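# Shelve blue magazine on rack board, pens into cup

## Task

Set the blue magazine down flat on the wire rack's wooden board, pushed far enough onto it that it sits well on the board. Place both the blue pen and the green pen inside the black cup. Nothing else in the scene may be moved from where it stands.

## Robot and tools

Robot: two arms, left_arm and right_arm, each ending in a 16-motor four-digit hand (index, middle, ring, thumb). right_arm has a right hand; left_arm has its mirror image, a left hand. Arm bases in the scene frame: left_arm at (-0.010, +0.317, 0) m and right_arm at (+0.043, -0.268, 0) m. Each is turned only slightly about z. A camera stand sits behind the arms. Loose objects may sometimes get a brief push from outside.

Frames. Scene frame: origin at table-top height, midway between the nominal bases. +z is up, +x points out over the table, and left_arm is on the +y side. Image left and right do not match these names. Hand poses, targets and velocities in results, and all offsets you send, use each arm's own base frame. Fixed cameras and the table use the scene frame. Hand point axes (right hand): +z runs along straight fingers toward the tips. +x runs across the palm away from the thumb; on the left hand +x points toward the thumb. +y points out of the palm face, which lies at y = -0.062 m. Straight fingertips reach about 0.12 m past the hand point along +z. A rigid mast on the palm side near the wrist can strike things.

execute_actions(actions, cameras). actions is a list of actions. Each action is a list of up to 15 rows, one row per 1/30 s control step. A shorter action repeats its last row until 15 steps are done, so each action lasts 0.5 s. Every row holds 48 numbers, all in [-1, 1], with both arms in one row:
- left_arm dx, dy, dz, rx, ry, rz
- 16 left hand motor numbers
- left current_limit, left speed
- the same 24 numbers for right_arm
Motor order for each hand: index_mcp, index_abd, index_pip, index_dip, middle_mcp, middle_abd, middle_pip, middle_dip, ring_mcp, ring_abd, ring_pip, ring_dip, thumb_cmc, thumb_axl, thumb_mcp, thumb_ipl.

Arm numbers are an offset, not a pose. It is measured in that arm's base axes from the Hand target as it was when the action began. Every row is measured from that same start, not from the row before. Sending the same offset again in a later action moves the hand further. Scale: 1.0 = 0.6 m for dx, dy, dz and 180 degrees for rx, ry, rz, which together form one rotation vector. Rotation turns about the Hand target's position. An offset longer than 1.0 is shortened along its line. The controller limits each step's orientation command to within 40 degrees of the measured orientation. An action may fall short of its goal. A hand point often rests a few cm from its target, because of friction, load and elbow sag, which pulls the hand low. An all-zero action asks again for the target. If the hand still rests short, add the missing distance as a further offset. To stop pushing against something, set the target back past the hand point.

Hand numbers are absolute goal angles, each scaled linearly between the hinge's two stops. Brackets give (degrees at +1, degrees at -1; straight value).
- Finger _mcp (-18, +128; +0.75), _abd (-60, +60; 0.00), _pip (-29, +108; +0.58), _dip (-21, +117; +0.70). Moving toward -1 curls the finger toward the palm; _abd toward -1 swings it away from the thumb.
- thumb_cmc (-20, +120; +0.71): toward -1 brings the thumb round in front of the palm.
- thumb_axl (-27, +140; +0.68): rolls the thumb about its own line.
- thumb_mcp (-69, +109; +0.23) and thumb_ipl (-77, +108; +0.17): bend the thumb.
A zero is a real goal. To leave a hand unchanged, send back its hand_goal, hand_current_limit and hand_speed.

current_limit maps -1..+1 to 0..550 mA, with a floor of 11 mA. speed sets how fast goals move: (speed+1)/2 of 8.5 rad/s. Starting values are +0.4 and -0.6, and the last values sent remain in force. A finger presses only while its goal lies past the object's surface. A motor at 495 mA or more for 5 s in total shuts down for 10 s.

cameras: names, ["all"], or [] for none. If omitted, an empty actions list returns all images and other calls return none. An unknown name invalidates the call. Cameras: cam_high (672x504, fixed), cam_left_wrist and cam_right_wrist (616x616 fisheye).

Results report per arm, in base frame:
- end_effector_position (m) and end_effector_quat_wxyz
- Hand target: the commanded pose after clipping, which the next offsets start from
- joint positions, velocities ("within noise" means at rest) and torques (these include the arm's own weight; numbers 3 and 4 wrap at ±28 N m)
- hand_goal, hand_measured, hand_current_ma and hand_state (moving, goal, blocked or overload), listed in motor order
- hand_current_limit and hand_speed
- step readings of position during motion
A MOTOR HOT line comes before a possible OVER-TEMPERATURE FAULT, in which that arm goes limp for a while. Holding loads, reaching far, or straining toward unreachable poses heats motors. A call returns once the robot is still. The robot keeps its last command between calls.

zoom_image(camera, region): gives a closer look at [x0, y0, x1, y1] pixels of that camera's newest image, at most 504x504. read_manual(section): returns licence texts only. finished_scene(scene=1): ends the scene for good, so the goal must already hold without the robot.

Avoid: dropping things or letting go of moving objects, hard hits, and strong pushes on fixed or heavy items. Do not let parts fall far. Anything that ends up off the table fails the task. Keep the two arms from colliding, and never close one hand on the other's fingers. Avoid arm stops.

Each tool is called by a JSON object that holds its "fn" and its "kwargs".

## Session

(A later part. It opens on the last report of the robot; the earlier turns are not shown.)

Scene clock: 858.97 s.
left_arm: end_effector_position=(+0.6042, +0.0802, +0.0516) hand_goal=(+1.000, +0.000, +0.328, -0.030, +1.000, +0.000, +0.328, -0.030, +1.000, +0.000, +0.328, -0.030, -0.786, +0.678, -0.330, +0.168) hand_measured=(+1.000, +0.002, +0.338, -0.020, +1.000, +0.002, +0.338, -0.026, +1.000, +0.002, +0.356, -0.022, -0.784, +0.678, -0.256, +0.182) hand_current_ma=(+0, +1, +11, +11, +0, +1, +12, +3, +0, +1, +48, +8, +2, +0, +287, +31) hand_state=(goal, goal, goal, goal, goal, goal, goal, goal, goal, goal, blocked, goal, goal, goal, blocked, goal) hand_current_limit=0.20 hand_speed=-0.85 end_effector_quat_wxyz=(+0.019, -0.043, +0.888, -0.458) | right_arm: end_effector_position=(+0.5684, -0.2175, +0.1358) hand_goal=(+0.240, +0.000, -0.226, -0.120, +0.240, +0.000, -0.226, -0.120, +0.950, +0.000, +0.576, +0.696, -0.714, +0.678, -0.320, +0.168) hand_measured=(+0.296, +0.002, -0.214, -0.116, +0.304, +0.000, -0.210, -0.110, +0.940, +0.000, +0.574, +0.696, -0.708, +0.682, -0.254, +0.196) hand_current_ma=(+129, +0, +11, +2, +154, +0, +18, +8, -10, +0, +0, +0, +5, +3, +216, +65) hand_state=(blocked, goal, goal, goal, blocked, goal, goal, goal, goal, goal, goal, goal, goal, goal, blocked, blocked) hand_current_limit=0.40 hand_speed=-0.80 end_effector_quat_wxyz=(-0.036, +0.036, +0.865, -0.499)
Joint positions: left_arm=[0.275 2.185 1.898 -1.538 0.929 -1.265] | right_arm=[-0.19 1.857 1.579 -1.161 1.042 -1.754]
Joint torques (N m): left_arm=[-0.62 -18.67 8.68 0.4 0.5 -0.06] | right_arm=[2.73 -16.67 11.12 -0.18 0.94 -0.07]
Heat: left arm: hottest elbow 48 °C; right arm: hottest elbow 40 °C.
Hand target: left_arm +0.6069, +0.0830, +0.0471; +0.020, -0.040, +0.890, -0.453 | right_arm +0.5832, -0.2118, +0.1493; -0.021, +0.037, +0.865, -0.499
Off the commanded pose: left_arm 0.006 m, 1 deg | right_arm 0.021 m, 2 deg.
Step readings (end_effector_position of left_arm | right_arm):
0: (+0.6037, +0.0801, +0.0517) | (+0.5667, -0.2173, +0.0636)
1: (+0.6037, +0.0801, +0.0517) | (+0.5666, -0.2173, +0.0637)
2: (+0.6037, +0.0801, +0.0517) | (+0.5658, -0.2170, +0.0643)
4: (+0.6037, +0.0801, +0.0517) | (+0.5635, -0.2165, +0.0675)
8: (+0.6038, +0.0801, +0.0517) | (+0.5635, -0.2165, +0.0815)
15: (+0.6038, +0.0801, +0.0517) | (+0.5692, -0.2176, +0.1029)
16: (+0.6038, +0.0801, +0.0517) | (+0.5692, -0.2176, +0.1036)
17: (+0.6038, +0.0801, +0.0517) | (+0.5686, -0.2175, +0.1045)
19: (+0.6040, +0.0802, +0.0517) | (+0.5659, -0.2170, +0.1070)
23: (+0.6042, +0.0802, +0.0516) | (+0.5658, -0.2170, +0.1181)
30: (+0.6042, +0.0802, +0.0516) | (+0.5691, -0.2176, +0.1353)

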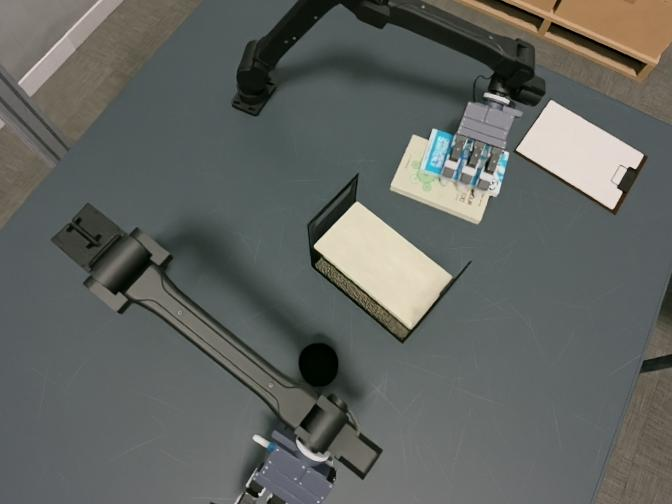

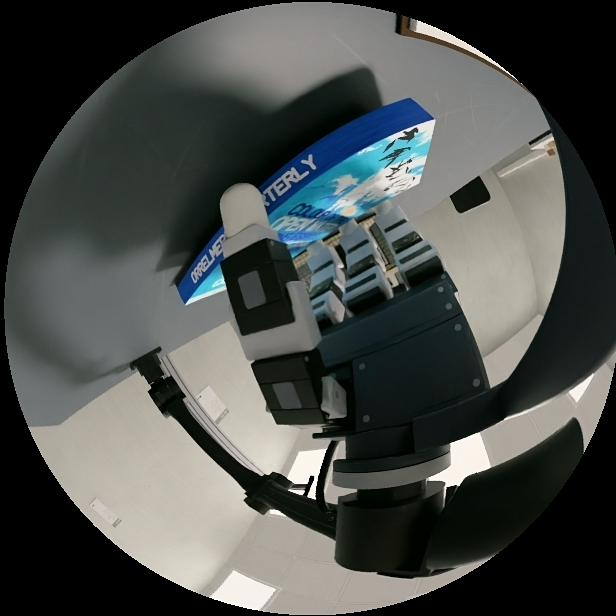

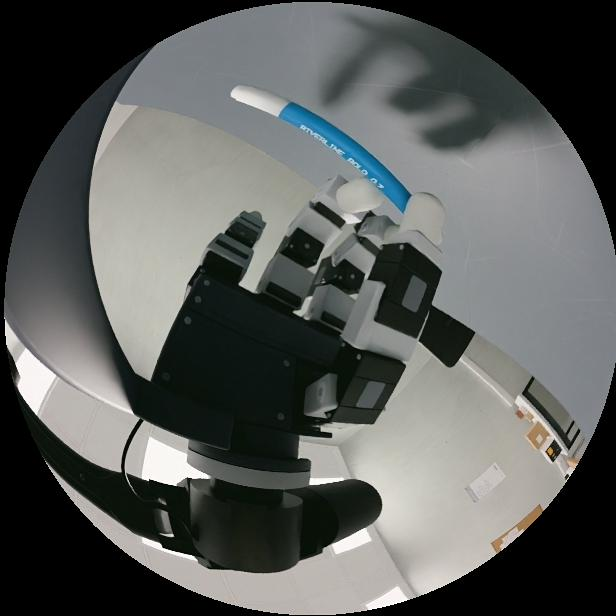

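{"fn": "execute_actions", "kwargs": {"actions": [[[0,0,0,0,0,0,1.0,0,0.26,-0.12,1.0,0,0.26,-0.12,1.0,0,0.26,-0.12,-0.786,0.677,-0.4,0.168,0.45,-0.85,0,0,0,0,0,0,0.24,0,-0.226,-0.12,0.24,0,-0.226,-0.12,0.95,0,0.576,0.696,-0.714,0.677,-0.32,0.168,0.4,-0.8]],[[0,0,0.04,0,0,0,1.0,0,0.26,-0.12,1.0,0,0.26,-0.12,1.0,0,0.26,-0.12,-0.786,0.677,-0.4,0.168,0.45,-0.85,0,0,0,0,0,0,0.24,0,-0.226,-0.12,0.24,0,-0.226,-0.12,0.95,0,0.576,0.696,-0.714,0.677,-0.32,0.168,0.4,-0.8]],[[0,0,0.04,0,0,0,1.0,0,0.26,-0.12,1.0,0,0.26,-0.12,1.0,0,0.26,-0.12,-0.786,0.677,-0.4,0.168,0.45,-0.85,0,0,0,0,0,0,0.24,0,-0.226,-0.12,0.24,0,-0.226,-0.12,0.95,0,0.576,0.696,-0.714,0.677,-0.32,0.168,0.4,-0.8]]], "cameras": ["cam_high","cam_left_wrist"]}}

{"fn": "zoom_image", "kwargs": {"camera": "cam_left_wrist", "region": [100, 60, 420, 360]}}

{"fn": "zoom_image", "kwargs": {"camera": "cam_high", "region": [400, 60, 560, 220]}}

Scene clock: 869.47 s.
left_arm: end_effector_position=(+0.5932, +0.0759, +0.0593) hand_goal=(+1.000, +0.000, +0.260, -0.120, +1.000, +0.000, +0.260, -0.120, +1.000, +0.000, +0.260, -0.120, -0.786, +0.678, -0.400, +0.168) hand_measured=(+1.000, +0.002, +0.312, -0.076, +1.000, +0.002, +0.306, -0.090, +1.000, -0.020, +0.298, -0.102, -0.776, +0.684, -0.254, +0.210) hand_current_ma=(+0, +1, +119, +94, +0, +1, +102, +54, +0, -26, +79, +27, +14, +7, +399, +132) hand_state=(goal, goal, blocked, blocked, goal, goal, blocked, blocked, goal, blocked, blocked, goal, goal, goal, blocked, blocked) hand_current_limit=0.45 hand_speed=-0.85 end_effector_quat_wxyz=(-0.006, -0.047, +0.887, -0.459) | right_arm: end_effector_position=(+0.5684, -0.2175, +0.1358) hand_goal=(+0.240, +0.000, -0.226, -0.120, +0.240, +0.000, -0.226, -0.120, +0.950, +0.000, +0.576, +0.696, -0.714, +0.678, -0.320, +0.168) hand_measured=(+0.296, +0.002, -0.214, -0.116, +0.304, +0.000, -0.210, -0.110, +0.940, +0.000, +0.574, +0.696, -0.708, +0.682, -0.254, +0.196) hand_current_ma=(+129, +0, +11, +2, +154, +0, +18, +8, -10, +0, +0, +0, +5, +3, +216, +65) hand_state=(blocked, goal, goal, goal, blocked, goal, goal, goal, goal, goal, goal, goal, goal, goal, blocked, blocked) hand_current_limit=0.40 hand_speed=-0.80 end_effector_quat_wxyz=(-0.036, +0.036, +0.865, -0.499)
Joint positions: left_arm=[0.27 2.185 1.912 -1.608 0.918 -1.254] | right_arm=[-0.19 1.857 1.579 -1.161 1.042 -1.754]
Joint torques (N m): left_arm=[-0.15 -21.54 12.42 -0.79 0.98 -0.18] | right_arm=[2.61 -16.67 11.11 -0.32 0.95 -0.09]
Heat: left arm: hottest elbow 48 °C; right arm: hottest elbow 40 °C.
Hand target: left_arm +0.6070, +0.0829, +0.0952; +0.020, -0.040, +0.890, -0.453 | right_arm +0.5832, -0.2118, +0.1493; -0.021, +0.037, +0.865, -0.499
Off the commanded pose: left_arm 0.039 m, 3 deg | right_arm 0.021 m, 2 deg.
Step readings (end_effector_position of left_arm | right_arm):
0: (+0.6042, +0.0802, +0.0516) | (+0.5684, -0.2175, +0.1358)
1: (+0.6042, +0.0802, +0.0516) | (+0.5684, -0.2175, +0.1358)
2: (+0.6043, +0.0801, +0.0517) | (+0.5684, -0.2175, +0.1358)
4: (+0.6046, +0.0789, +0.0519) | (+0.5684, -0.2175, +0.1358)
8: (+0.6051, +0.0764, +0.0519) | (+0.5684, -0.2175, +0.1358)
15: (+0.6051, +0.0764, +0.0519) | (+0.5684, -0.2175, +0.1358)
16: (+0.6051, +0.0764, +0.0519) | (+0.5684, -0.2175, +0.1358)
17: (+0.6050, +0.0763, +0.0520) | (+0.5684, -0.2175, +0.1358)
19: (+0.6046, +0.0762, +0.0521) | (+0.5684, -0.2175, +0.1358)
23: (+0.6032, +0.0758, +0.0524) | (+0.5684, -0.2175, +0.1358)
30: (+0.6023, +0.0756, +0.0527) | (+0.5684, -0.2175, +0.1358)
31: (+0.6023, +0.0756, +0.0528) | (+0.5684, -0.2175, +0.1358)
32: (+0.6020, +0.0755, +0.0538) | (+0.5684, -0.2175, +0.1358)
34: (+0.6000, +0.0757, +0.0554) | (+0.5684, -0.2175, +0.1358)
38: (+0.5954, +0.0760, +0.0578) | (+0.5684, -0.2175, +0.1358)
45: (+0.5933, +0.0759, +0.0591) | (+0.5684, -0.2175, +0.1358)
Images, in order (width x height): cam_high 672x504, cam_left_wrist 616x616.

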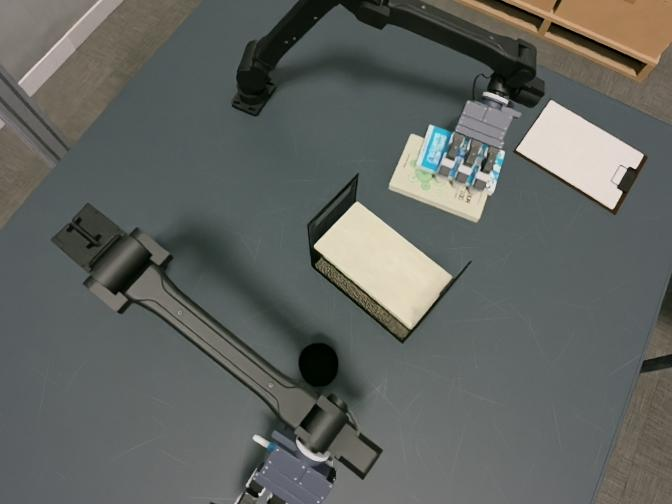

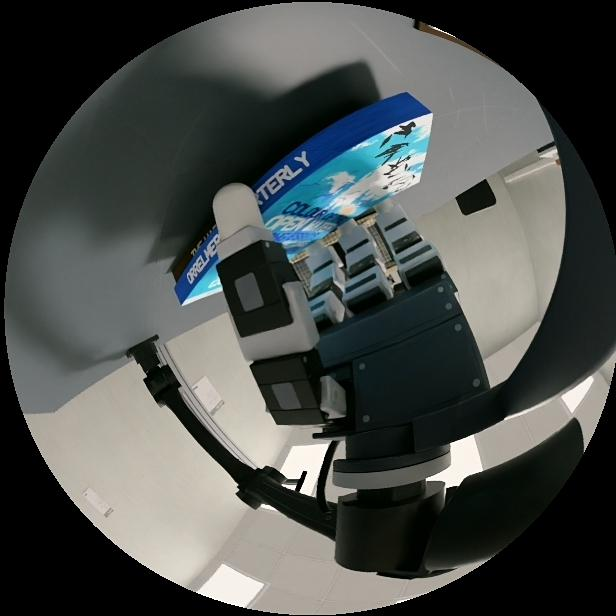

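Scaled by 1.575 from the camera's 616x616 image, which has a finer 880x880 frame.

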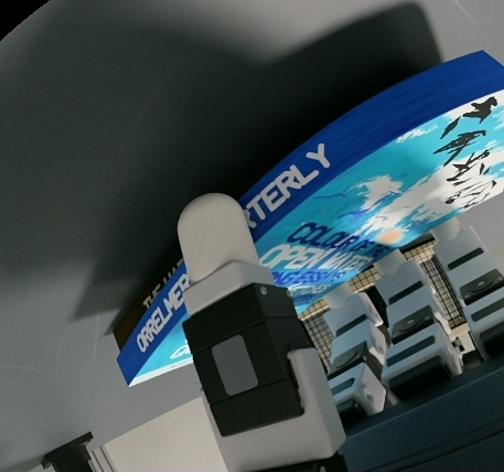

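Scaled by 3.150 from the camera's 672x504 image, which has a finer 960x720 frame.

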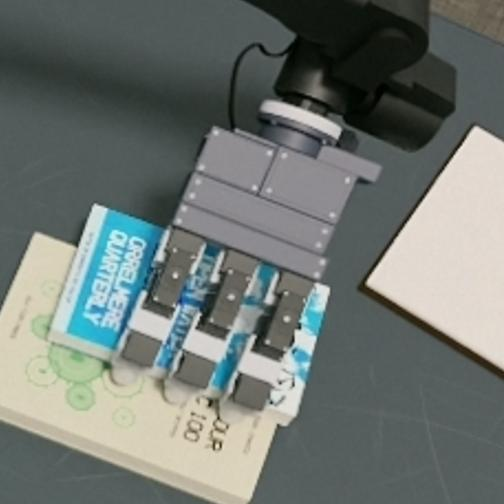

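{"fn": "execute_actions", "kwargs": {"actions": [[[0,0,0.05,0,0,0,1.0,0,0.26,-0.12,1.0,0,0.26,-0.12,1.0,0,0.26,-0.12,-0.786,0.677,-0.4,0.168,0.45,-0.85,0,0,0,0,0,0,0.24,0,-0.226,-0.12,0.24,0,-0.226,-0.12,0.95,0,0.576,0.696,-0.714,0.677,-0.32,0.168,0.4,-0.8]],[[0,0,0.05,0,0,0,1.0,0,0.26,-0.12,1.0,0,0.26,-0.12,1.0,0,0.26,-0.12,-0.786,0.677,-0.4,0.168,0.45,-0.85,0,0,0,0,0,0,0.24,0,-0.226,-0.12,0.24,0,-0.226,-0.12,0.95,0,0.576,0.696,-0.714,0.677,-0.32,0.168,0.4,-0.8]]], "cameras": ["cam_high","cam_left_wrist"]}}

{"fn": "zoom_image", "kwargs": {"camera": "cam_high", "region": [370, 40, 560, 230]}}

Scene clock: 876.40 s.
left_arm: end_effector_position=(+0.5939, +0.0772, +0.1145) hand_goal=(+1.000, +0.000, +0.260, -0.120, +1.000, +0.000, +0.260, -0.120, +1.000, +0.000, +0.260, -0.120, -0.786, +0.678, -0.400, +0.168) hand_measured=(+1.000, +0.002, +0.312, -0.078, +1.000, +0.002, +0.302, -0.092, +1.000, -0.020, +0.290, -0.102, -0.770, +0.688, -0.254, +0.210) hand_current_ma=(+0, +1, +118, +92, +0, +1, +90, +53, +0, -26, +56, +27, +22, +14, +399, +132) hand_state=(goal, goal, blocked, blocked, goal, goal, blocked, blocked, goal, goal, blocked, goal, goal, goal, blocked, blocked) hand_current_limit=0.45 hand_speed=-0.85 end_effector_quat_wxyz=(+0.002, -0.052, +0.890, -0.453) | right_arm: end_effector_position=(+0.5684, -0.2175, +0.1358) hand_goal=(+0.240, +0.000, -0.226, -0.120, +0.240, +0.000, -0.226, -0.120, +0.950, +0.000, +0.576, +0.696, -0.714, +0.678, -0.320, +0.168) hand_measured=(+0.296, +0.002, -0.214, -0.116, +0.304, +0.000, -0.210, -0.110, +0.940, +0.000, +0.574, +0.696, -0.708, +0.682, -0.254, +0.196) hand_current_ma=(+129, +0, +11, +2, +154, +0, +18, +8, -10, +0, +0, +0, +5, +3, +216, +65) hand_state=(blocked, goal, goal, goal, blocked, goal, goal, goal, goal, goal, goal, goal, goal, goal, blocked, blocked) hand_current_limit=0.40 hand_speed=-0.80 end_effector_quat_wxyz=(-0.036, +0.036, +0.865, -0.499)
Joint positions: left_arm=[0.27 2.134 1.979 -1.692 0.912 -1.282] | right_arm=[-0.19 1.857 1.579 -1.161 1.042 -1.754]
Joint torques (N m): left_arm=[-0.26 -22.01 13.14 -0.54 1.16 -0.23] | right_arm=[2.55 -16.85 11.14 -0.34 0.91 -0.06]
Heat: left arm: hottest elbow 49 °C; right arm: hottest elbow 40 °C.
Hand target: left_arm +0.6069, +0.0829, +0.1553; +0.020, -0.040, +0.890, -0.453 | right_arm +0.5832, -0.2118, +0.1493; -0.021, +0.037, +0.865, -0.499
Off the commanded pose: left_arm 0.043 m, 3 deg | right_arm 0.021 m, 2 deg.
joint sent to its limit (left arm) — joint 4 (wrist pitch), lower limit. The joint targets still meet the commanded pose.
Step readings (end_effector_position of left_arm | right_arm):
0: (+0.5931, +0.0758, +0.0593) | (+0.5684, -0.2175, +0.1358)
1: (+0.5931, +0.0759, +0.0594) | (+0.5684, -0.2175, +0.1358)
2: (+0.5926, +0.0759, +0.0606) | (+0.5684, -0.2175, +0.1358)
4: (+0.5904, +0.0758, +0.0634) | (+0.5684, -0.2175, +0.1358)
8: (+0.5885, +0.0753, +0.0710) | (+0.5684, -0.2175, +0.1358)
15: (+0.5905, +0.0759, +0.0797) | (+0.5684, -0.2175, +0.1358)
16: (+0.5907, +0.0760, +0.0804) | (+0.5684, -0.2175, +0.1358)
17: (+0.5906, +0.0759, +0.0812) | (+0.5684, -0.2175, +0.1358)
19: (+0.5897, +0.0758, +0.0836) | (+0.5684, -0.2175, +0.1358)
23: (+0.5889, +0.0758, +0.0940) | (+0.5684, -0.2175, +0.1358)
30: (+0.5933, +0.0770, +0.1124) | (+0.5684, -0.2175, +0.1358)
Images, in order (width x height): cam_high 672x504, cam_left_wrist 616x616.

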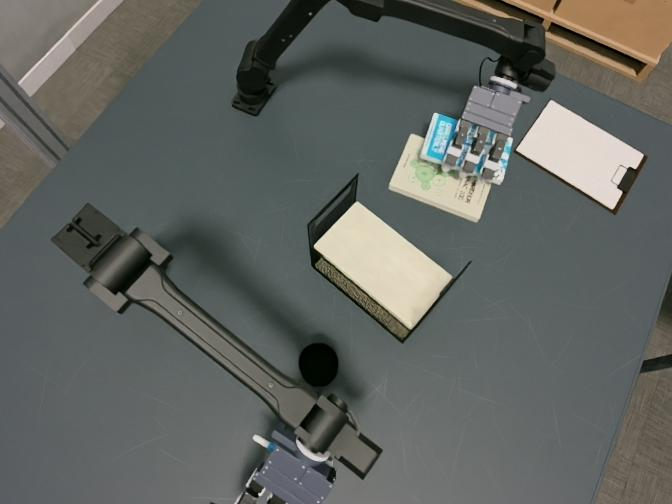

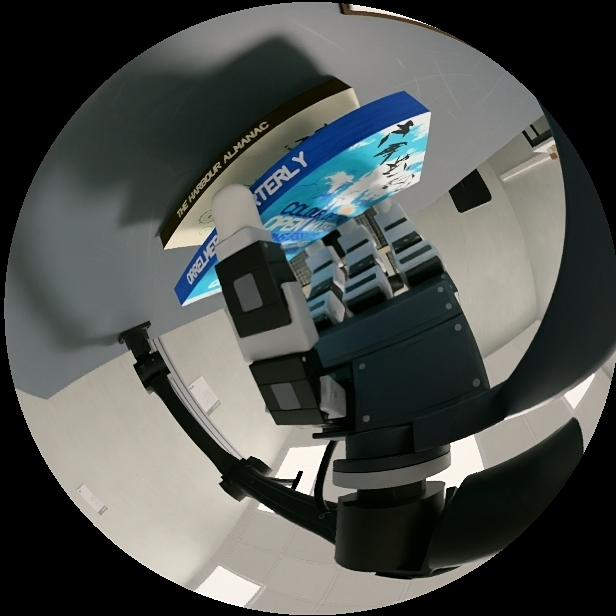

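Scaled by 2.653 from the camera's 672x504 image, which has a finer 960x720 frame.

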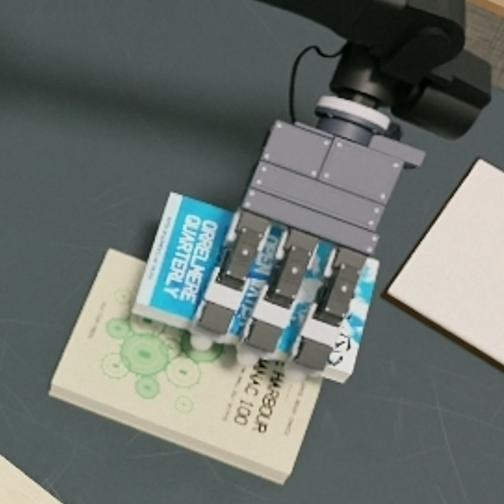

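{"fn": "execute_actions", "kwargs": {"actions": [[[-0.0096,-0.05,0.06,0,0,-0.0308,1.0,0,0.26,-0.12,1.0,0,0.26,-0.12,1.0,0,0.26,-0.12,-0.786,0.677,-0.4,0.168,0.45,-0.85,0,0,0.1333,0.0402,-0.0772,0.0467,0.24,0,-0.226,-0.12,0.24,0,-0.226,-0.12,0.95,0,0.576,0.696,-0.714,0.677,-0.32,0.168,0.4,-0.8]],[[-0.0096,-0.1,0.048,0,0,-0.0308,1.0,0,0.26,-0.12,1.0,0,0.26,-0.12,1.0,0,0.26,-0.12,-0.786,0.677,-0.4,0.168,0.45,-0.85,0,0,0.1167,0.0402,-0.0772,0.0467,0.24,0,-0.226,-0.12,0.24,0,-0.226,-0.12,0.95,0,0.576,0.696,-0.714,0.677,-0.32,0.168,0.4,-0.8]],[[-0.0096,-0.1,0,0,0,-0.0308,1.0,0,0.26,-0.12,1.0,0,0.26,-0.12,1.0,0,0.26,-0.12,-0.786,0.677,-0.4,0.168,0.45,-0.85,-0.0333,0.0833,0,0.0402,-0.0772,0.0467,0.24,0,-0.226,-0.12,0.24,0,-0.226,-0.12,0.95,0,0.576,0.696,-0.714,0.677,-0.32,0.168,0.4,-0.8]],[[-0.0096,-0.1,0,0,0,-0.0308,1.0,0,0.26,-0.12,1.0,0,0.26,-0.12,1.0,0,0.26,-0.12,-0.786,0.677,-0.4,0.168,0.45,-0.85,-0.0333,0.0833,0,0.0402,-0.0772,0.0467,0.24,0,-0.226,-0.12,0.24,0,-0.226,-0.12,0.95,0,0.576,0.696,-0.714,0.677,-0.32,0.168,0.4,-0.8]]], "cameras": ["all"]}}

Scene clock: 933.03 s.
left_arm: end_effector_position=(+0.5763, -0.1271, +0.1841) hand_goal=(+1.000, +0.000, +0.260, -0.120, +1.000, +0.000, +0.260, -0.120, +1.000, +0.000, +0.260, -0.120, -0.786, +0.678, -0.400, +0.168) hand_measured=(+1.000, +0.002, +0.312, -0.078, +1.000, +0.002, +0.300, -0.092, +1.000, -0.020, +0.286, -0.102, -0.770, +0.688, -0.254, +0.210) hand_current_ma=(+0, +1, +118, +90, +0, +1, +84, +52, +0, -25, +47, +27, +26, +17, +399, +132) hand_state=(goal, goal, blocked, blocked, goal, goal, blocked, blocked, goal, goal, blocked, goal, goal, goal, blocked, blocked) hand_current_limit=0.45 hand_speed=-0.85 end_effector_quat_wxyz=(-0.038, +0.105, +0.893, -0.436) | right_arm: end_effector_position=(+0.5438, -0.1049, +0.2978) hand_goal=(+0.240, +0.000, -0.226, -0.120, +0.240, +0.000, -0.226, -0.120, +0.950, +0.000, +0.576, +0.696, -0.714, +0.678, -0.320, +0.168) hand_measured=(+0.296, +0.000, -0.214, -0.116, +0.304, +0.000, -0.210, -0.112, +0.946, -0.002, +0.574, +0.696, -0.708, +0.682, -0.254, +0.196) hand_current_ma=(+124, +0, +11, +2, +152, +0, +18, +6, -3, +0, +0, +0, +3, +3, +218, +66) hand_state=(blocked, goal, goal, goal, blocked, goal, goal, goal, goal, goal, goal, goal, goal, goal, blocked, blocked) hand_current_limit=0.40 hand_speed=-0.80 end_effector_quat_wxyz=(+0.499, +0.004, +0.846, -0.190)
Joint positions: left_arm=[-0.079 2.011 1.979 -1.695 0.896 -1.341] | right_arm=[-0.341 1.221 0.963 -0.187 0.024 -1.918]
Joint torques (N m): left_arm=[-0.32 -20.19 12.72 -0.1 1.32 -0.22] | right_arm=[1.08 -9.88 9.1 2.45 -0.26 0.27]
Heat: left arm: hottest elbow 52 °C; right arm: hottest elbow 42 °C.
Hand target: left_arm +0.5839, -0.1269, +0.2200; -0.067, +0.132, +0.881, -0.449 | right_arm +0.5433, -0.1120, +0.2992; +0.504, +0.014, +0.842, -0.190
Off the commanded pose: left_arm 0.037 m, 5 deg | right_arm 0.007 m, 1 deg.
joint sent to its limit (left arm) — joint 4 (wrist pitch), lower limit. The joint targets are off in orientation, not in position.
Step readings (end_effector_position of left_arm | right_arm):
0: (+0.5938, +0.0772, +0.1145) | (+0.5684, -0.2175, +0.1358)
1: (+0.5938, +0.0773, +0.1145) | (+0.5687, -0.2166, +0.1357)
2: (+0.5938, +0.0769, +0.1151) | (+0.5717, -0.2126, +0.1367)
4: (+0.5934, +0.0754, +0.1173) | (+0.5801, -0.2039, +0.1432)
8: (+0.5942, +0.0671, +0.1319) | (+0.5880, -0.1965, +0.1932)
15: (+0.5939, +0.0509, +0.1587) | (+0.5849, -0.2057, +0.2696)
16: (+0.5938, +0.0497, +0.1600) | (+0.5851, -0.2061, +0.2699)
17: (+0.5938, +0.0460, +0.1611) | (+0.5877, -0.2031, +0.2687)
19: (+0.5934, +0.0408, +0.1624) | (+0.5920, -0.1955, +0.2645)
23: (+0.5931, +0.0172, +0.1691) | (+0.5884, -0.1977, +0.2709)
30: (+0.5911, -0.0162, +0.1826) | (+0.5819, -0.2089, +0.3058)
31: (+0.5910, -0.0169, +0.1833) | (+0.5821, -0.2068, +0.3077)
32: (+0.5908, -0.0187, +0.1837) | (+0.5838, -0.2006, +0.3080)
34: (+0.5906, -0.0224, +0.1837) | (+0.5804, -0.1819, +0.3040)
38: (+0.5894, -0.0415, +0.1837) | (+0.5615, -0.1575, +0.2899)
45: (+0.5862, -0.0736, +0.1838) | (+0.5630, -0.1537, +0.2963)
46: (+0.5860, -0.0749, +0.1838) | (+0.5636, -0.1524, +0.2969)
47: (+0.5857, -0.0772, +0.1838) | (+0.5648, -0.1459, +0.2981)
49: (+0.5849, -0.0817, +0.1838) | (+0.5587, -0.1307, +0.2972)
53: (+0.5816, -0.1020, +0.1838) | (+0.5402, -0.1076, +0.2891)
60: (+0.5750, -0.1335, +0.1840) | (+0.5423, -0.1045, +0.2956)

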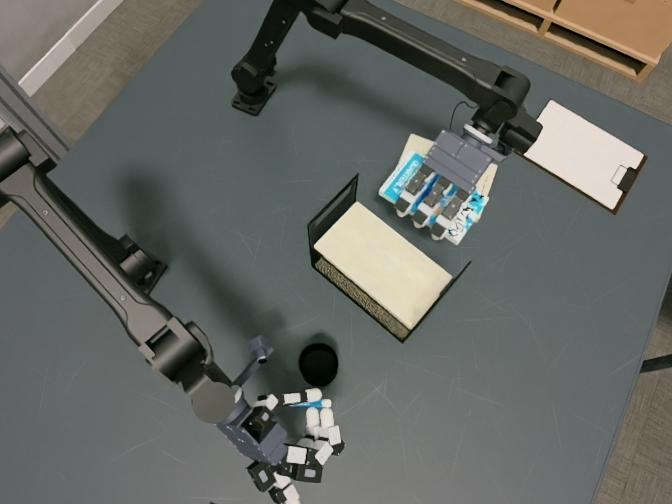

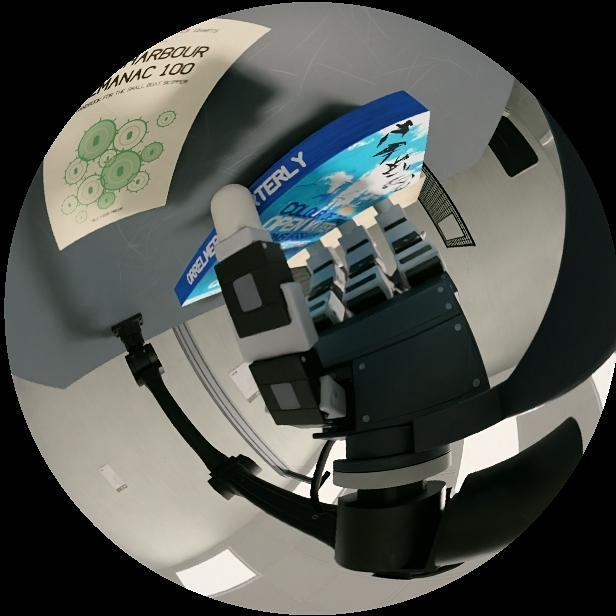

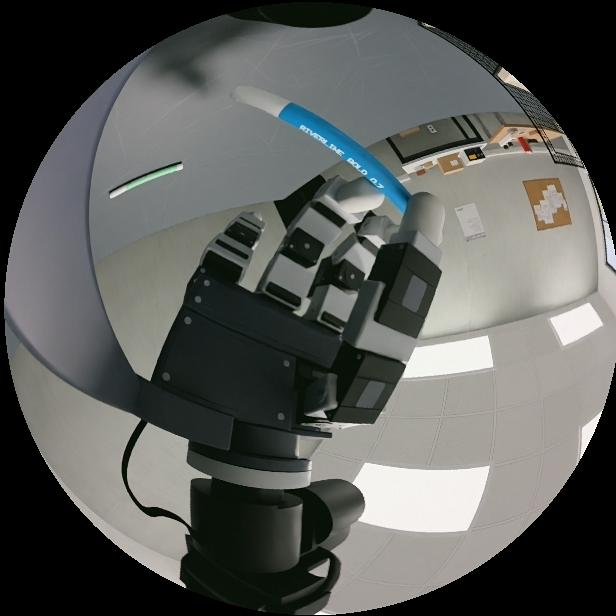

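{"fn": "execute_actions", "kwargs": {"actions": [[[-0.0242,-0.0878,0,0,0,0,1.0,0,0.26,-0.12,1.0,0,0.26,-0.12,1.0,0,0.26,-0.12,-0.786,0.677,-0.4,0.168,0.45,-0.85,-0.0263,0.0703,0,0.0402,-0.0772,0.0467,0.24,0,-0.226,-0.12,0.24,0,-0.226,-0.12,0.95,0,0.576,0.696,-0.714,0.677,-0.32,0.168,0.4,-0.8]],[[-0.0242,-0.0878,0,0,0,0,1.0,0,0.26,-0.12,1.0,0,0.26,-0.12,1.0,0,0.26,-0.12,-0.786,0.677,-0.4,0.168,0.45,-0.85,-0.0263,0.0703,0,0.0402,-0.0772,0.0467,0.24,0,-0.226,-0.12,0.24,0,-0.226,-0.12,0.95,0,0.576,0.696,-0.714,0.677,-0.32,0.168,0.4,-0.8]]], "cameras": ["all"]}}

{"fn": "zoom_image", "kwargs": {"camera": "cam_high", "region": [280, 130, 500, 350]}}

{"fn": "zoom_image", "kwargs": {"camera": "cam_high", "region": [220, 310, 400, 450]}}

Scene clock: 947.97 s.
left_arm: end_effector_position=(+0.5379, -0.2286, +0.1932) hand_goal=(+1.000, +0.000, +0.260, -0.120, +1.000, +0.000, +0.260, -0.120, +1.000, +0.000, +0.260, -0.120, -0.786, +0.678, -0.400, +0.168) hand_measured=(+1.000, +0.002, +0.308, -0.082, +1.000, +0.002, +0.292, -0.100, +1.000, -0.020, +0.274, -0.114, -0.760, +0.694, -0.250, +0.210) hand_current_ma=(+0, +1, +107, +80, +0, +1, +62, +30, +0, -25, +19, +7, +46, +33, +399, +136) hand_state=(goal, goal, blocked, blocked, goal, goal, blocked, goal, goal, goal, goal, goal, blocked, goal, blocked, blocked) hand_current_limit=0.45 hand_speed=-0.85 end_effector_quat_wxyz=(-0.098, +0.124, +0.883, -0.442) | right_arm: end_effector_position=(+0.5102, -0.0342, +0.3027) hand_goal=(+0.240, +0.000, -0.226, -0.120, +0.240, +0.000, -0.226, -0.120, +0.950, +0.000, +0.576, +0.696, -0.714, +0.678, -0.320, +0.168) hand_measured=(+0.294, -0.002, -0.214, -0.116, +0.304, +0.000, -0.210, -0.114, +0.948, -0.002, +0.574, +0.696, -0.710, +0.682, -0.254, +0.196) hand_current_ma=(+124, -1, +11, +2, +152, +0, +18, +4, -1, -1, +0, +0, +3, +3, +219, +66) hand_state=(blocked, goal, goal, goal, blocked, goal, goal, goal, goal, goal, goal, goal, goal, goal, blocked, blocked) hand_current_limit=0.40 hand_speed=-0.80 end_effector_quat_wxyz=(+0.706, +0.000, +0.708, -0.009)
Joint positions: left_arm=[-0.251 2.014 1.993 -1.696 0.933 -1.468] | right_arm=[-0.335 1.275 0.628 0.643 -0.322 -1.585]
Joint torques (N m): left_arm=[-0.62 -18.55 14.26 0.44 1.32 -0.25] | right_arm=[2.67 -8.12 7.73 2.56 -0.04 0.28]
Heat: left arm: hottest elbow 53 °C; right arm: hottest elbow 42 °C.
Hand target: left_arm +0.5547, -0.2324, +0.2201; -0.067, +0.132, +0.881, -0.449 | right_arm +0.5116, -0.0276, +0.2993; +0.707, +0.000, +0.707, +0.000
Off the commanded pose: left_arm 0.032 m, 4 deg | right_arm 0.007 m, 1 deg.
Step readings (end_effector_position of left_arm | right_arm):
0: (+0.5763, -0.1271, +0.1841) | (+0.5438, -0.1049, +0.2978)
1: (+0.5762, -0.1273, +0.1841) | (+0.5436, -0.1037, +0.2977)
2: (+0.5756, -0.1285, +0.1842) | (+0.5432, -0.0972, +0.2995)
4: (+0.5737, -0.1336, +0.1847) | (+0.5377, -0.0846, +0.3006)
8: (+0.5667, -0.1561, +0.1857) | (+0.5240, -0.0665, +0.2917)
15: (+0.5594, -0.1803, +0.1888) | (+0.5243, -0.0645, +0.2991)
16: (+0.5590, -0.1810, +0.1889) | (+0.5244, -0.0637, +0.3013)
17: (+0.5578, -0.1832, +0.1891) | (+0.5228, -0.0585, +0.3052)
19: (+0.5555, -0.1874, +0.1900) | (+0.5161, -0.0481, +0.3103)
23: (+0.5469, -0.2063, +0.1908) | (+0.5051, -0.0346, +0.3041)
30: (+0.5358, -0.2335, +0.1925) | (+0.5100, -0.0341, +0.2951)

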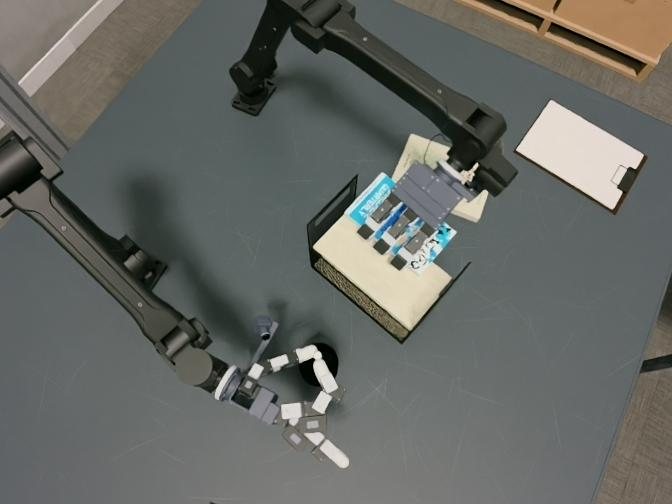

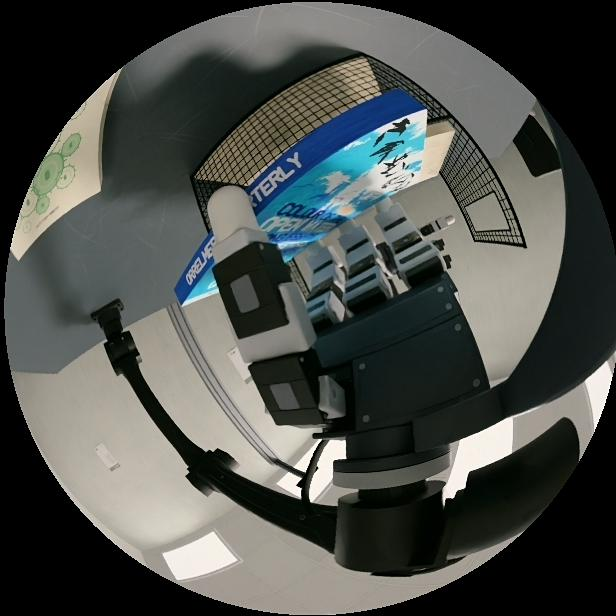

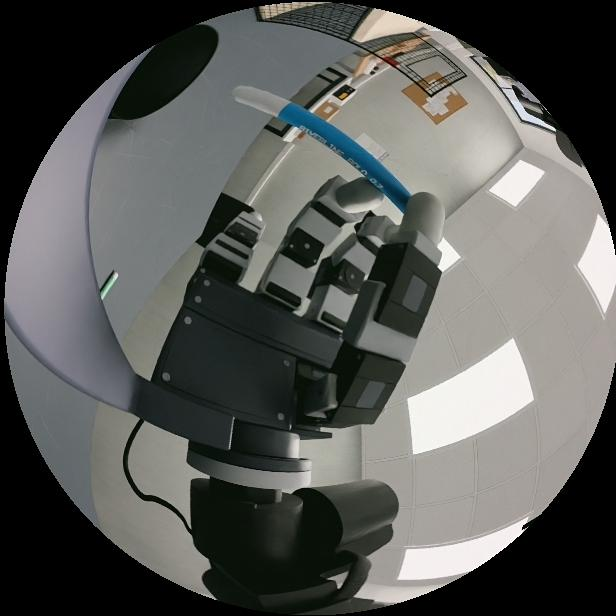

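Scaled by 2.291 from the camera's 672x504 image, which has a finer 960x720 frame.

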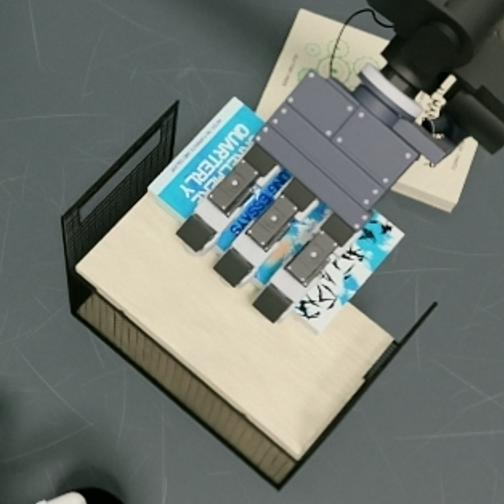

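Scaled by 2.800 from the camera's 672x504 image, which has a finer 960x720 frame.

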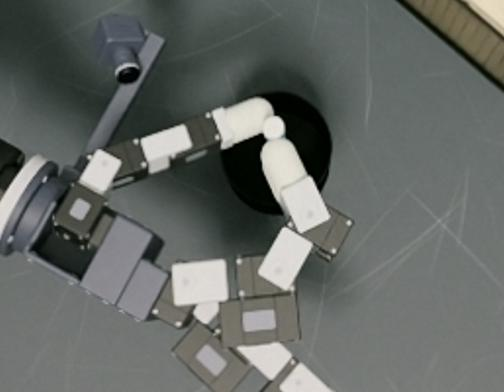

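{"fn": "execute_actions", "kwargs": {"actions": [[[0,-0.0933,0,0,0,0,1.0,0,0.26,-0.12,1.0,0,0.26,-0.12,1.0,0,0.26,-0.12,-0.786,0.677,-0.4,0.168,0.45,-0.85,0,0.02,-0.03,0,0,0,0.24,0,-0.226,-0.12,0.24,0,-0.226,-0.12,0.95,0,0.576,0.696,-0.714,0.677,-0.32,0.168,0.4,-0.8]],[[-0.01,0,-0.06,0,0,0,1.0,0,0.26,-0.12,1.0,0,0.26,-0.12,1.0,0,0.26,-0.12,-0.786,0.677,-0.4,0.168,0.45,-0.85,0,0,-0.06,0,0,0,0.24,0,-0.226,-0.12,0.24,0,-0.226,-0.12,0.95,0,0.576,0.696,-0.714,0.677,-0.32,0.168,0.4,-0.8]],[[-0.01,0,-0.06,0,0,0,1.0,0,0.26,-0.12,1.0,0,0.26,-0.12,1.0,0,0.26,-0.12,-0.786,0.677,-0.4,0.168,0.45,-0.85,0,0,-0.06,0,0,0,0.24,0,-0.226,-0.12,0.24,0,-0.226,-0.12,0.95,0,0.576,0.696,-0.714,0.677,-0.32,0.168,0.4,-0.8]]], "cameras": ["all"]}}

{"fn": "zoom_image", "kwargs": {"camera": "cam_high", "region": [280, 130, 500, 350]}}

{"fn": "zoom_image", "kwargs": {"camera": "cam_high", "region": [220, 310, 400, 450]}}

{"fn": "zoom_image", "kwargs": {"camera": "cam_left_wrist", "region": [140, 20, 540, 340]}}

Scene clock: 968.33 s.
left_arm: end_effector_position=(+0.5423, -0.2929, +0.1778) hand_goal=(+1.000, +0.000, +0.260, -0.120, +1.000, +0.000, +0.260, -0.120, +1.000, +0.000, +0.260, -0.120, -0.786, +0.678, -0.400, +0.168) hand_measured=(+1.000, -0.004, +0.308, -0.100, +1.000, -0.006, +0.294, -0.098, +1.000, +0.010, +0.286, -0.098, -0.780, +0.680, -0.248, +0.210) hand_current_ma=(+0, -2, +107, +34, +0, -4, +69, +35, +0, +11, +45, +37, +7, +2, +399, +136) hand_state=(goal, goal, blocked, blocked, goal, goal, blocked, blocked, goal, goal, blocked, blocked, goal, goal, blocked, blocked) hand_current_limit=0.45 hand_speed=-0.85 end_effector_quat_wxyz=(-0.053, +0.140, +0.875, -0.461) | right_arm: end_effector_position=(+0.5106, -0.0206, +0.2085) hand_goal=(+0.240, +0.000, -0.226, -0.120, +0.240, +0.000, -0.226, -0.120, +0.950, +0.000, +0.576, +0.696, -0.714, +0.678, -0.320, +0.168) hand_measured=(+0.294, -0.002, -0.214, -0.116, +0.304, +0.000, -0.210, -0.114, +0.948, -0.002, +0.574, +0.696, -0.710, +0.682, -0.254, +0.196) hand_current_ma=(+124, -1, +11, +2, +152, +0, +18, +4, -1, -1, +0, +0, +3, +3, +219, +66) hand_state=(blocked, goal, goal, goal, blocked, goal, goal, goal, goal, goal, goal, goal, goal, goal, blocked, blocked) hand_current_limit=0.40 hand_speed=-0.80 end_effector_quat_wxyz=(+0.704, +0.000, +0.710, -0.006)
Joint positions: left_arm=[-0.34 1.977 1.897 -1.396 0.961 -1.643] | right_arm=[-0.3 1.528 0.522 0.996 -0.292 -1.583]
Joint torques (N m): left_arm=[-0.32 -15.62 7.15 1.26 0.18 -0.05] | right_arm=[2.43 -9.47 6.13 2.61 0.11 0.3]
Heat: left arm: hottest elbow 60 °C; right arm: hottest elbow 42 °C.
Hand target: left_arm +0.5429, -0.2882, +0.1479; -0.067, +0.132, +0.881, -0.449 | right_arm +0.5117, -0.0157, +0.2093; +0.707, +0.000, +0.707, -0.001
Off the commanded pose: left_arm 0.030 m, 2 deg | right_arm 0.005 m, 1 deg.
Step readings (end_effector_position of left_arm | right_arm):
0: (+0.5379, -0.2286, +0.1932) | (+0.5102, -0.0342, +0.3028)
1: (+0.5382, -0.2287, +0.1931) | (+0.5102, -0.0341, +0.3029)
2: (+0.5391, -0.2302, +0.1930) | (+0.5102, -0.0340, +0.3026)
4: (+0.5428, -0.2364, +0.1930) | (+0.5099, -0.0319, +0.3012)
8: (+0.5453, -0.2607, +0.1923) | (+0.5093, -0.0232, +0.2907)
15: (+0.5353, -0.2888, +0.1915) | (+0.5104, -0.0205, +0.2829)
16: (+0.5353, -0.2891, +0.1915) | (+0.5104, -0.0205, +0.2831)
17: (+0.5368, -0.2896, +0.1913) | (+0.5101, -0.0204, +0.2832)
19: (+0.5429, -0.2905, +0.1878) | (+0.5094, -0.0202, +0.2808)
23: (+0.5456, -0.2928, +0.1834) | (+0.5098, -0.0203, +0.2585)
30: (+0.5455, -0.2929, +0.1825) | (+0.5106, -0.0206, +0.2419)
31: (+0.5454, -0.2928, +0.1821) | (+0.5105, -0.0205, +0.2429)
32: (+0.5453, -0.2931, +0.1806) | (+0.5103, -0.0205, +0.2438)
34: (+0.5443, -0.2932, +0.1790) | (+0.5103, -0.0205, +0.2433)
38: (+0.5430, -0.2930, +0.1782) | (+0.5110, -0.0207, +0.2232)
45: (+0.5423, -0.2930, +0.1778) | (+0.5108, -0.0206, +0.2064)

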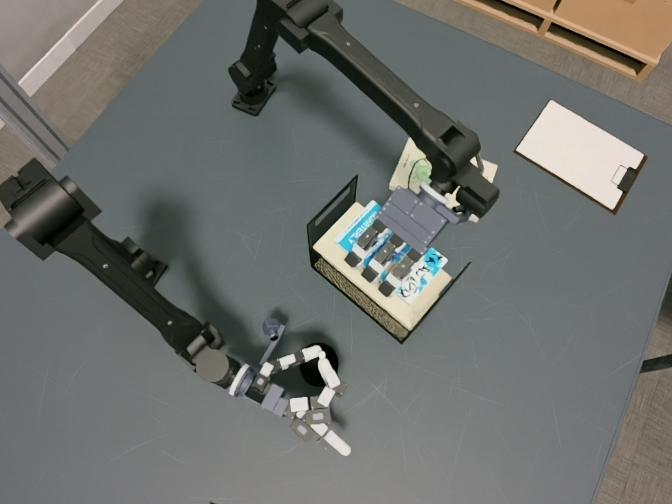

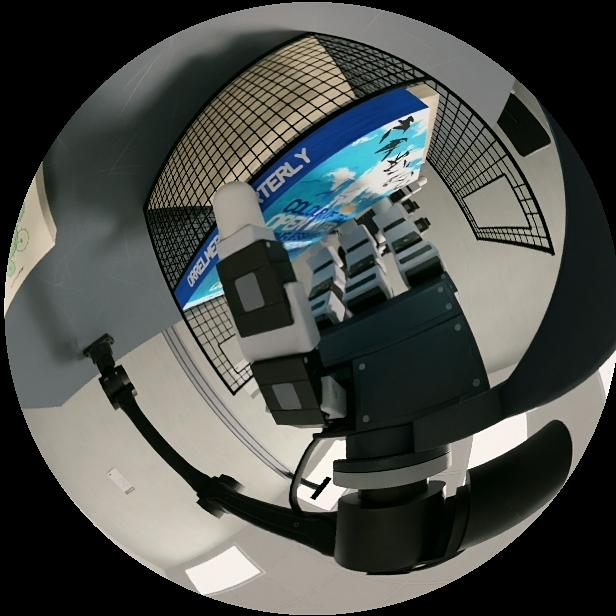

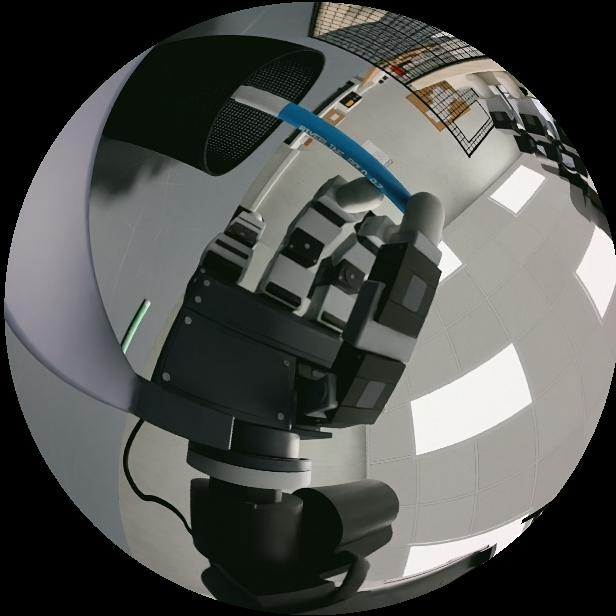

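Scaled by 2.291 from the camera's 672x504 image, which has a finer 960x720 frame.

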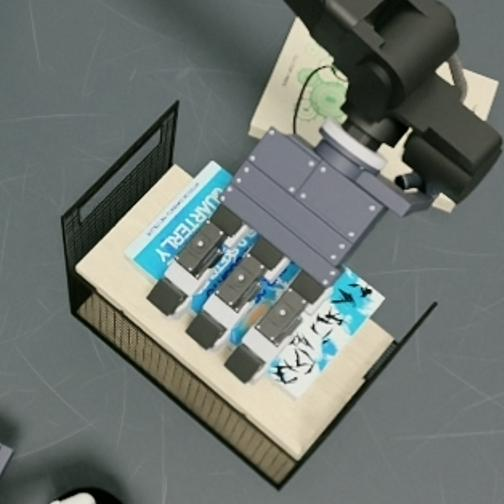

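Scaled by 2.800 from the camera's 672x504 image, which has a finer 960x720 frame.

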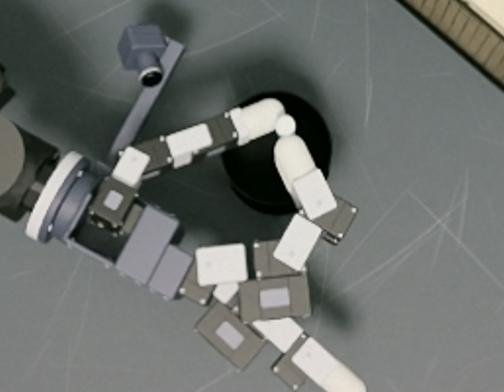

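Scaled by 1.260 from the camera's 616x616 image, which has a finer 880x880 frame.

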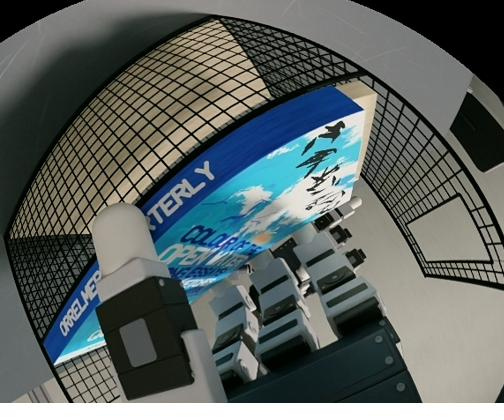

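{"fn": "execute_actions", "kwargs": {"actions": [[[0,0,0.03,0,0,0,1.0,0,0.31,-0.08,1.0,0,0.31,-0.08,1.0,0,0.31,-0.08,-0.786,0.677,-0.26,0.168,0.2,-0.85,0,0,-0.035,0,0,0,0.24,0,-0.226,-0.12,0.24,0,-0.226,-0.12,0.95,0,0.576,0.696,-0.714,0.677,-0.32,0.168,0.4,-0.8]],[[0,0,0,0,0,0,1.0,0,0.37,-0.03,1.0,0,0.37,-0.03,1.0,0,0.37,-0.03,-0.786,0.677,-0.2,0.168,0.2,-0.85,0,0,-0.025,0,0,0,0.24,0,-0.226,-0.12,0.24,0,-0.226,-0.12,0.95,0,0.576,0.696,-0.714,0.677,-0.32,0.168,0.4,-0.8]]], "cameras": ["all"]}}

{"fn": "zoom_image", "kwargs": {"camera": "cam_high", "region": [280, 130, 500, 350]}}

{"fn": "zoom_image", "kwargs": {"camera": "cam_left_wrist", "region": [140, 20, 540, 340]}}

{"fn": "zoom_image", "kwargs": {"camera": "cam_right_wrist", "region": [80, 20, 480, 340]}}

Scene clock: 1000.30 s.
left_arm: end_effector_position=(+0.5407, -0.2883, +0.1780) hand_goal=(+1.000, +0.000, +0.370, -0.030, +1.000, +0.000, +0.370, -0.030, +1.000, +0.000, +0.370, -0.030, -0.786, +0.678, -0.200, +0.168) hand_measured=(+1.000, -0.008, +0.370, -0.040, +1.000, -0.006, +0.368, -0.036, +0.996, +0.002, +0.366, -0.036, -0.786, +0.678, -0.202, +0.170) hand_current_ma=(+0, -8, +0, -11, +0, -5, -2, -5, -2, +1, -3, -6, +0, -1, -2, +2) hand_state=(goal, goal, goal, goal, goal, goal, goal, goal, goal, goal, goal, goal, goal, goal, goal, goal) hand_current_limit=0.20 hand_speed=-0.85 end_effector_quat_wxyz=(-0.058, +0.134, +0.877, -0.458) | right_arm: end_effector_position=(+0.5121, -0.0210, +0.1766) hand_goal=(+0.240, +0.000, -0.226, -0.120, +0.240, +0.000, -0.226, -0.120, +0.950, +0.000, +0.576, +0.696, -0.714, +0.678, -0.320, +0.168) hand_measured=(+0.294, -0.002, -0.214, -0.116, +0.304, +0.000, -0.210, -0.114, +0.948, -0.002, +0.574, +0.696, -0.710, +0.682, -0.254, +0.196) hand_current_ma=(+124, -1, +11, +2, +152, +0, +18, +4, -1, -1, +0, +0, +3, +3, +219, +66) hand_state=(blocked, goal, goal, goal, blocked, goal, goal, goal, goal, goal, goal, goal, goal, goal, blocked, blocked) hand_current_limit=0.40 hand_speed=-0.80 end_effector_quat_wxyz=(+0.707, -0.001, +0.707, -0.007)
Joint positions: left_arm=[-0.335 1.976 1.897 -1.41 0.958 -1.644] | right_arm=[-0.3 1.652 0.511 1.141 -0.292 -1.583]
Joint torques (N m): left_arm=[-0.97 -15.91 10.3 0.29 0.33 -0.06] | right_arm=[2.73 -10.05 4.81 2.44 0.12 0.29]
Heat: left arm: hottest elbow 54 °C; right arm: hottest elbow 41 °C.
Hand target: left_arm +0.5428, -0.2883, +0.1661; -0.067, +0.132, +0.881, -0.449 | right_arm +0.5117, -0.0157, +0.1732; +0.707, +0.000, +0.707, -0.001
Off the commanded pose: left_arm 0.012 m, 2 deg | right_arm 0.006 m, 1 deg.
Step readings (end_effector_position of left_arm | right_arm):
0: (+0.5423, -0.2929, +0.1778) | (+0.5106, -0.0206, +0.2085)
1: (+0.5423, -0.2929, +0.1778) | (+0.5106, -0.0206, +0.2087)
2: (+0.5422, -0.2929, +0.1780) | (+0.5106, -0.0206, +0.2092)
4: (+0.5422, -0.2916, +0.1782) | (+0.5110, -0.0207, +0.2090)
8: (+0.5414, -0.2909, +0.1783) | (+0.5122, -0.0211, +0.1982)
15: (+0.5410, -0.2907, +0.1783) | (+0.5116, -0.0209, +0.1895)
16: (+0.5410, -0.2907, +0.1783) | (+0.5115, -0.0209, +0.1900)
17: (+0.5408, -0.2906, +0.1783) | (+0.5115, -0.0209, +0.1906)
19: (+0.5406, -0.2895, +0.1782) | (+0.5116, -0.0209, +0.1904)
23: (+0.5407, -0.2883, +0.1780) | (+0.5126, -0.0212, +0.1820)
30: (+0.5407, -0.2883, +0.1780) | (+0.5121, -0.0211, +0.1759)

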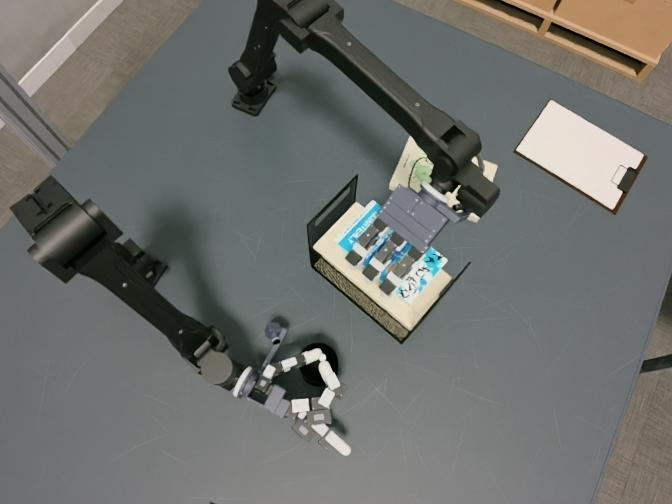

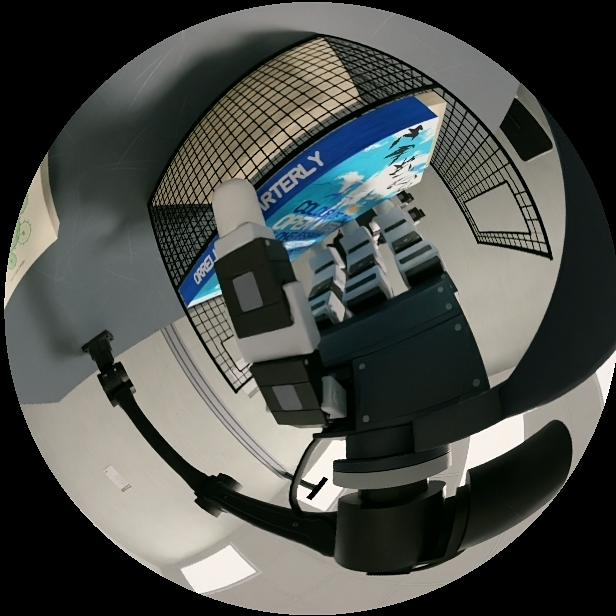

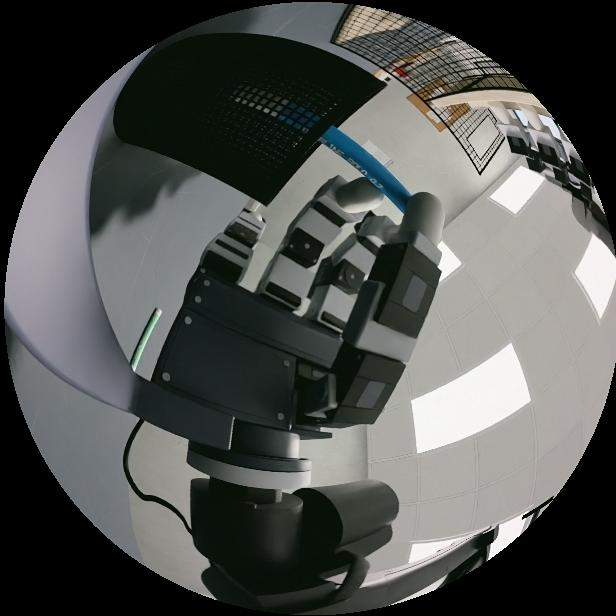

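Scaled by 2.291 from the camera's 672x504 image, which has a finer 960x720 frame.

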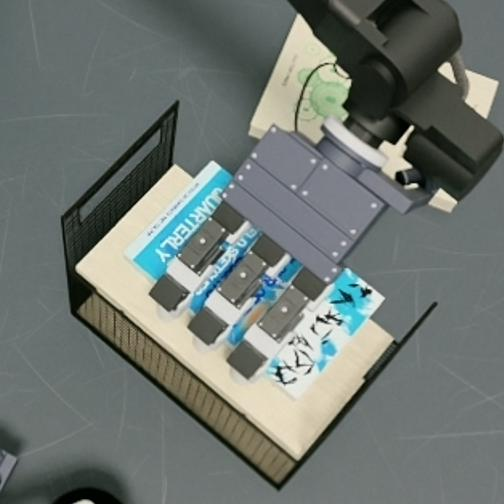

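Scaled by 1.260 from the camera's 616x616 image, which has a finer 880x880 frame.

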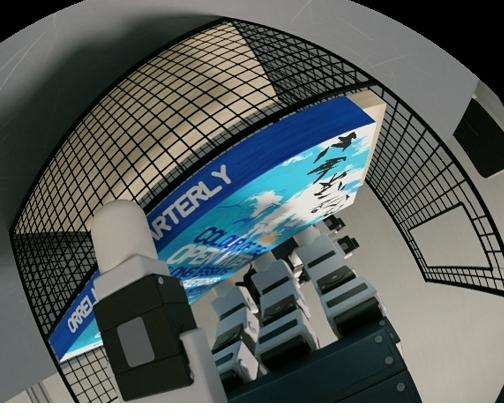

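Scaled by 1.260 from the camera's 616x616 image, which has a finer 880x880 frame.

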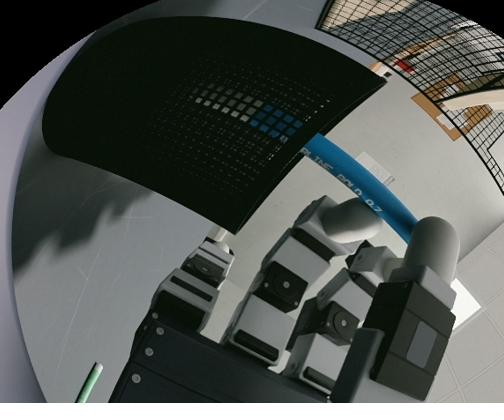

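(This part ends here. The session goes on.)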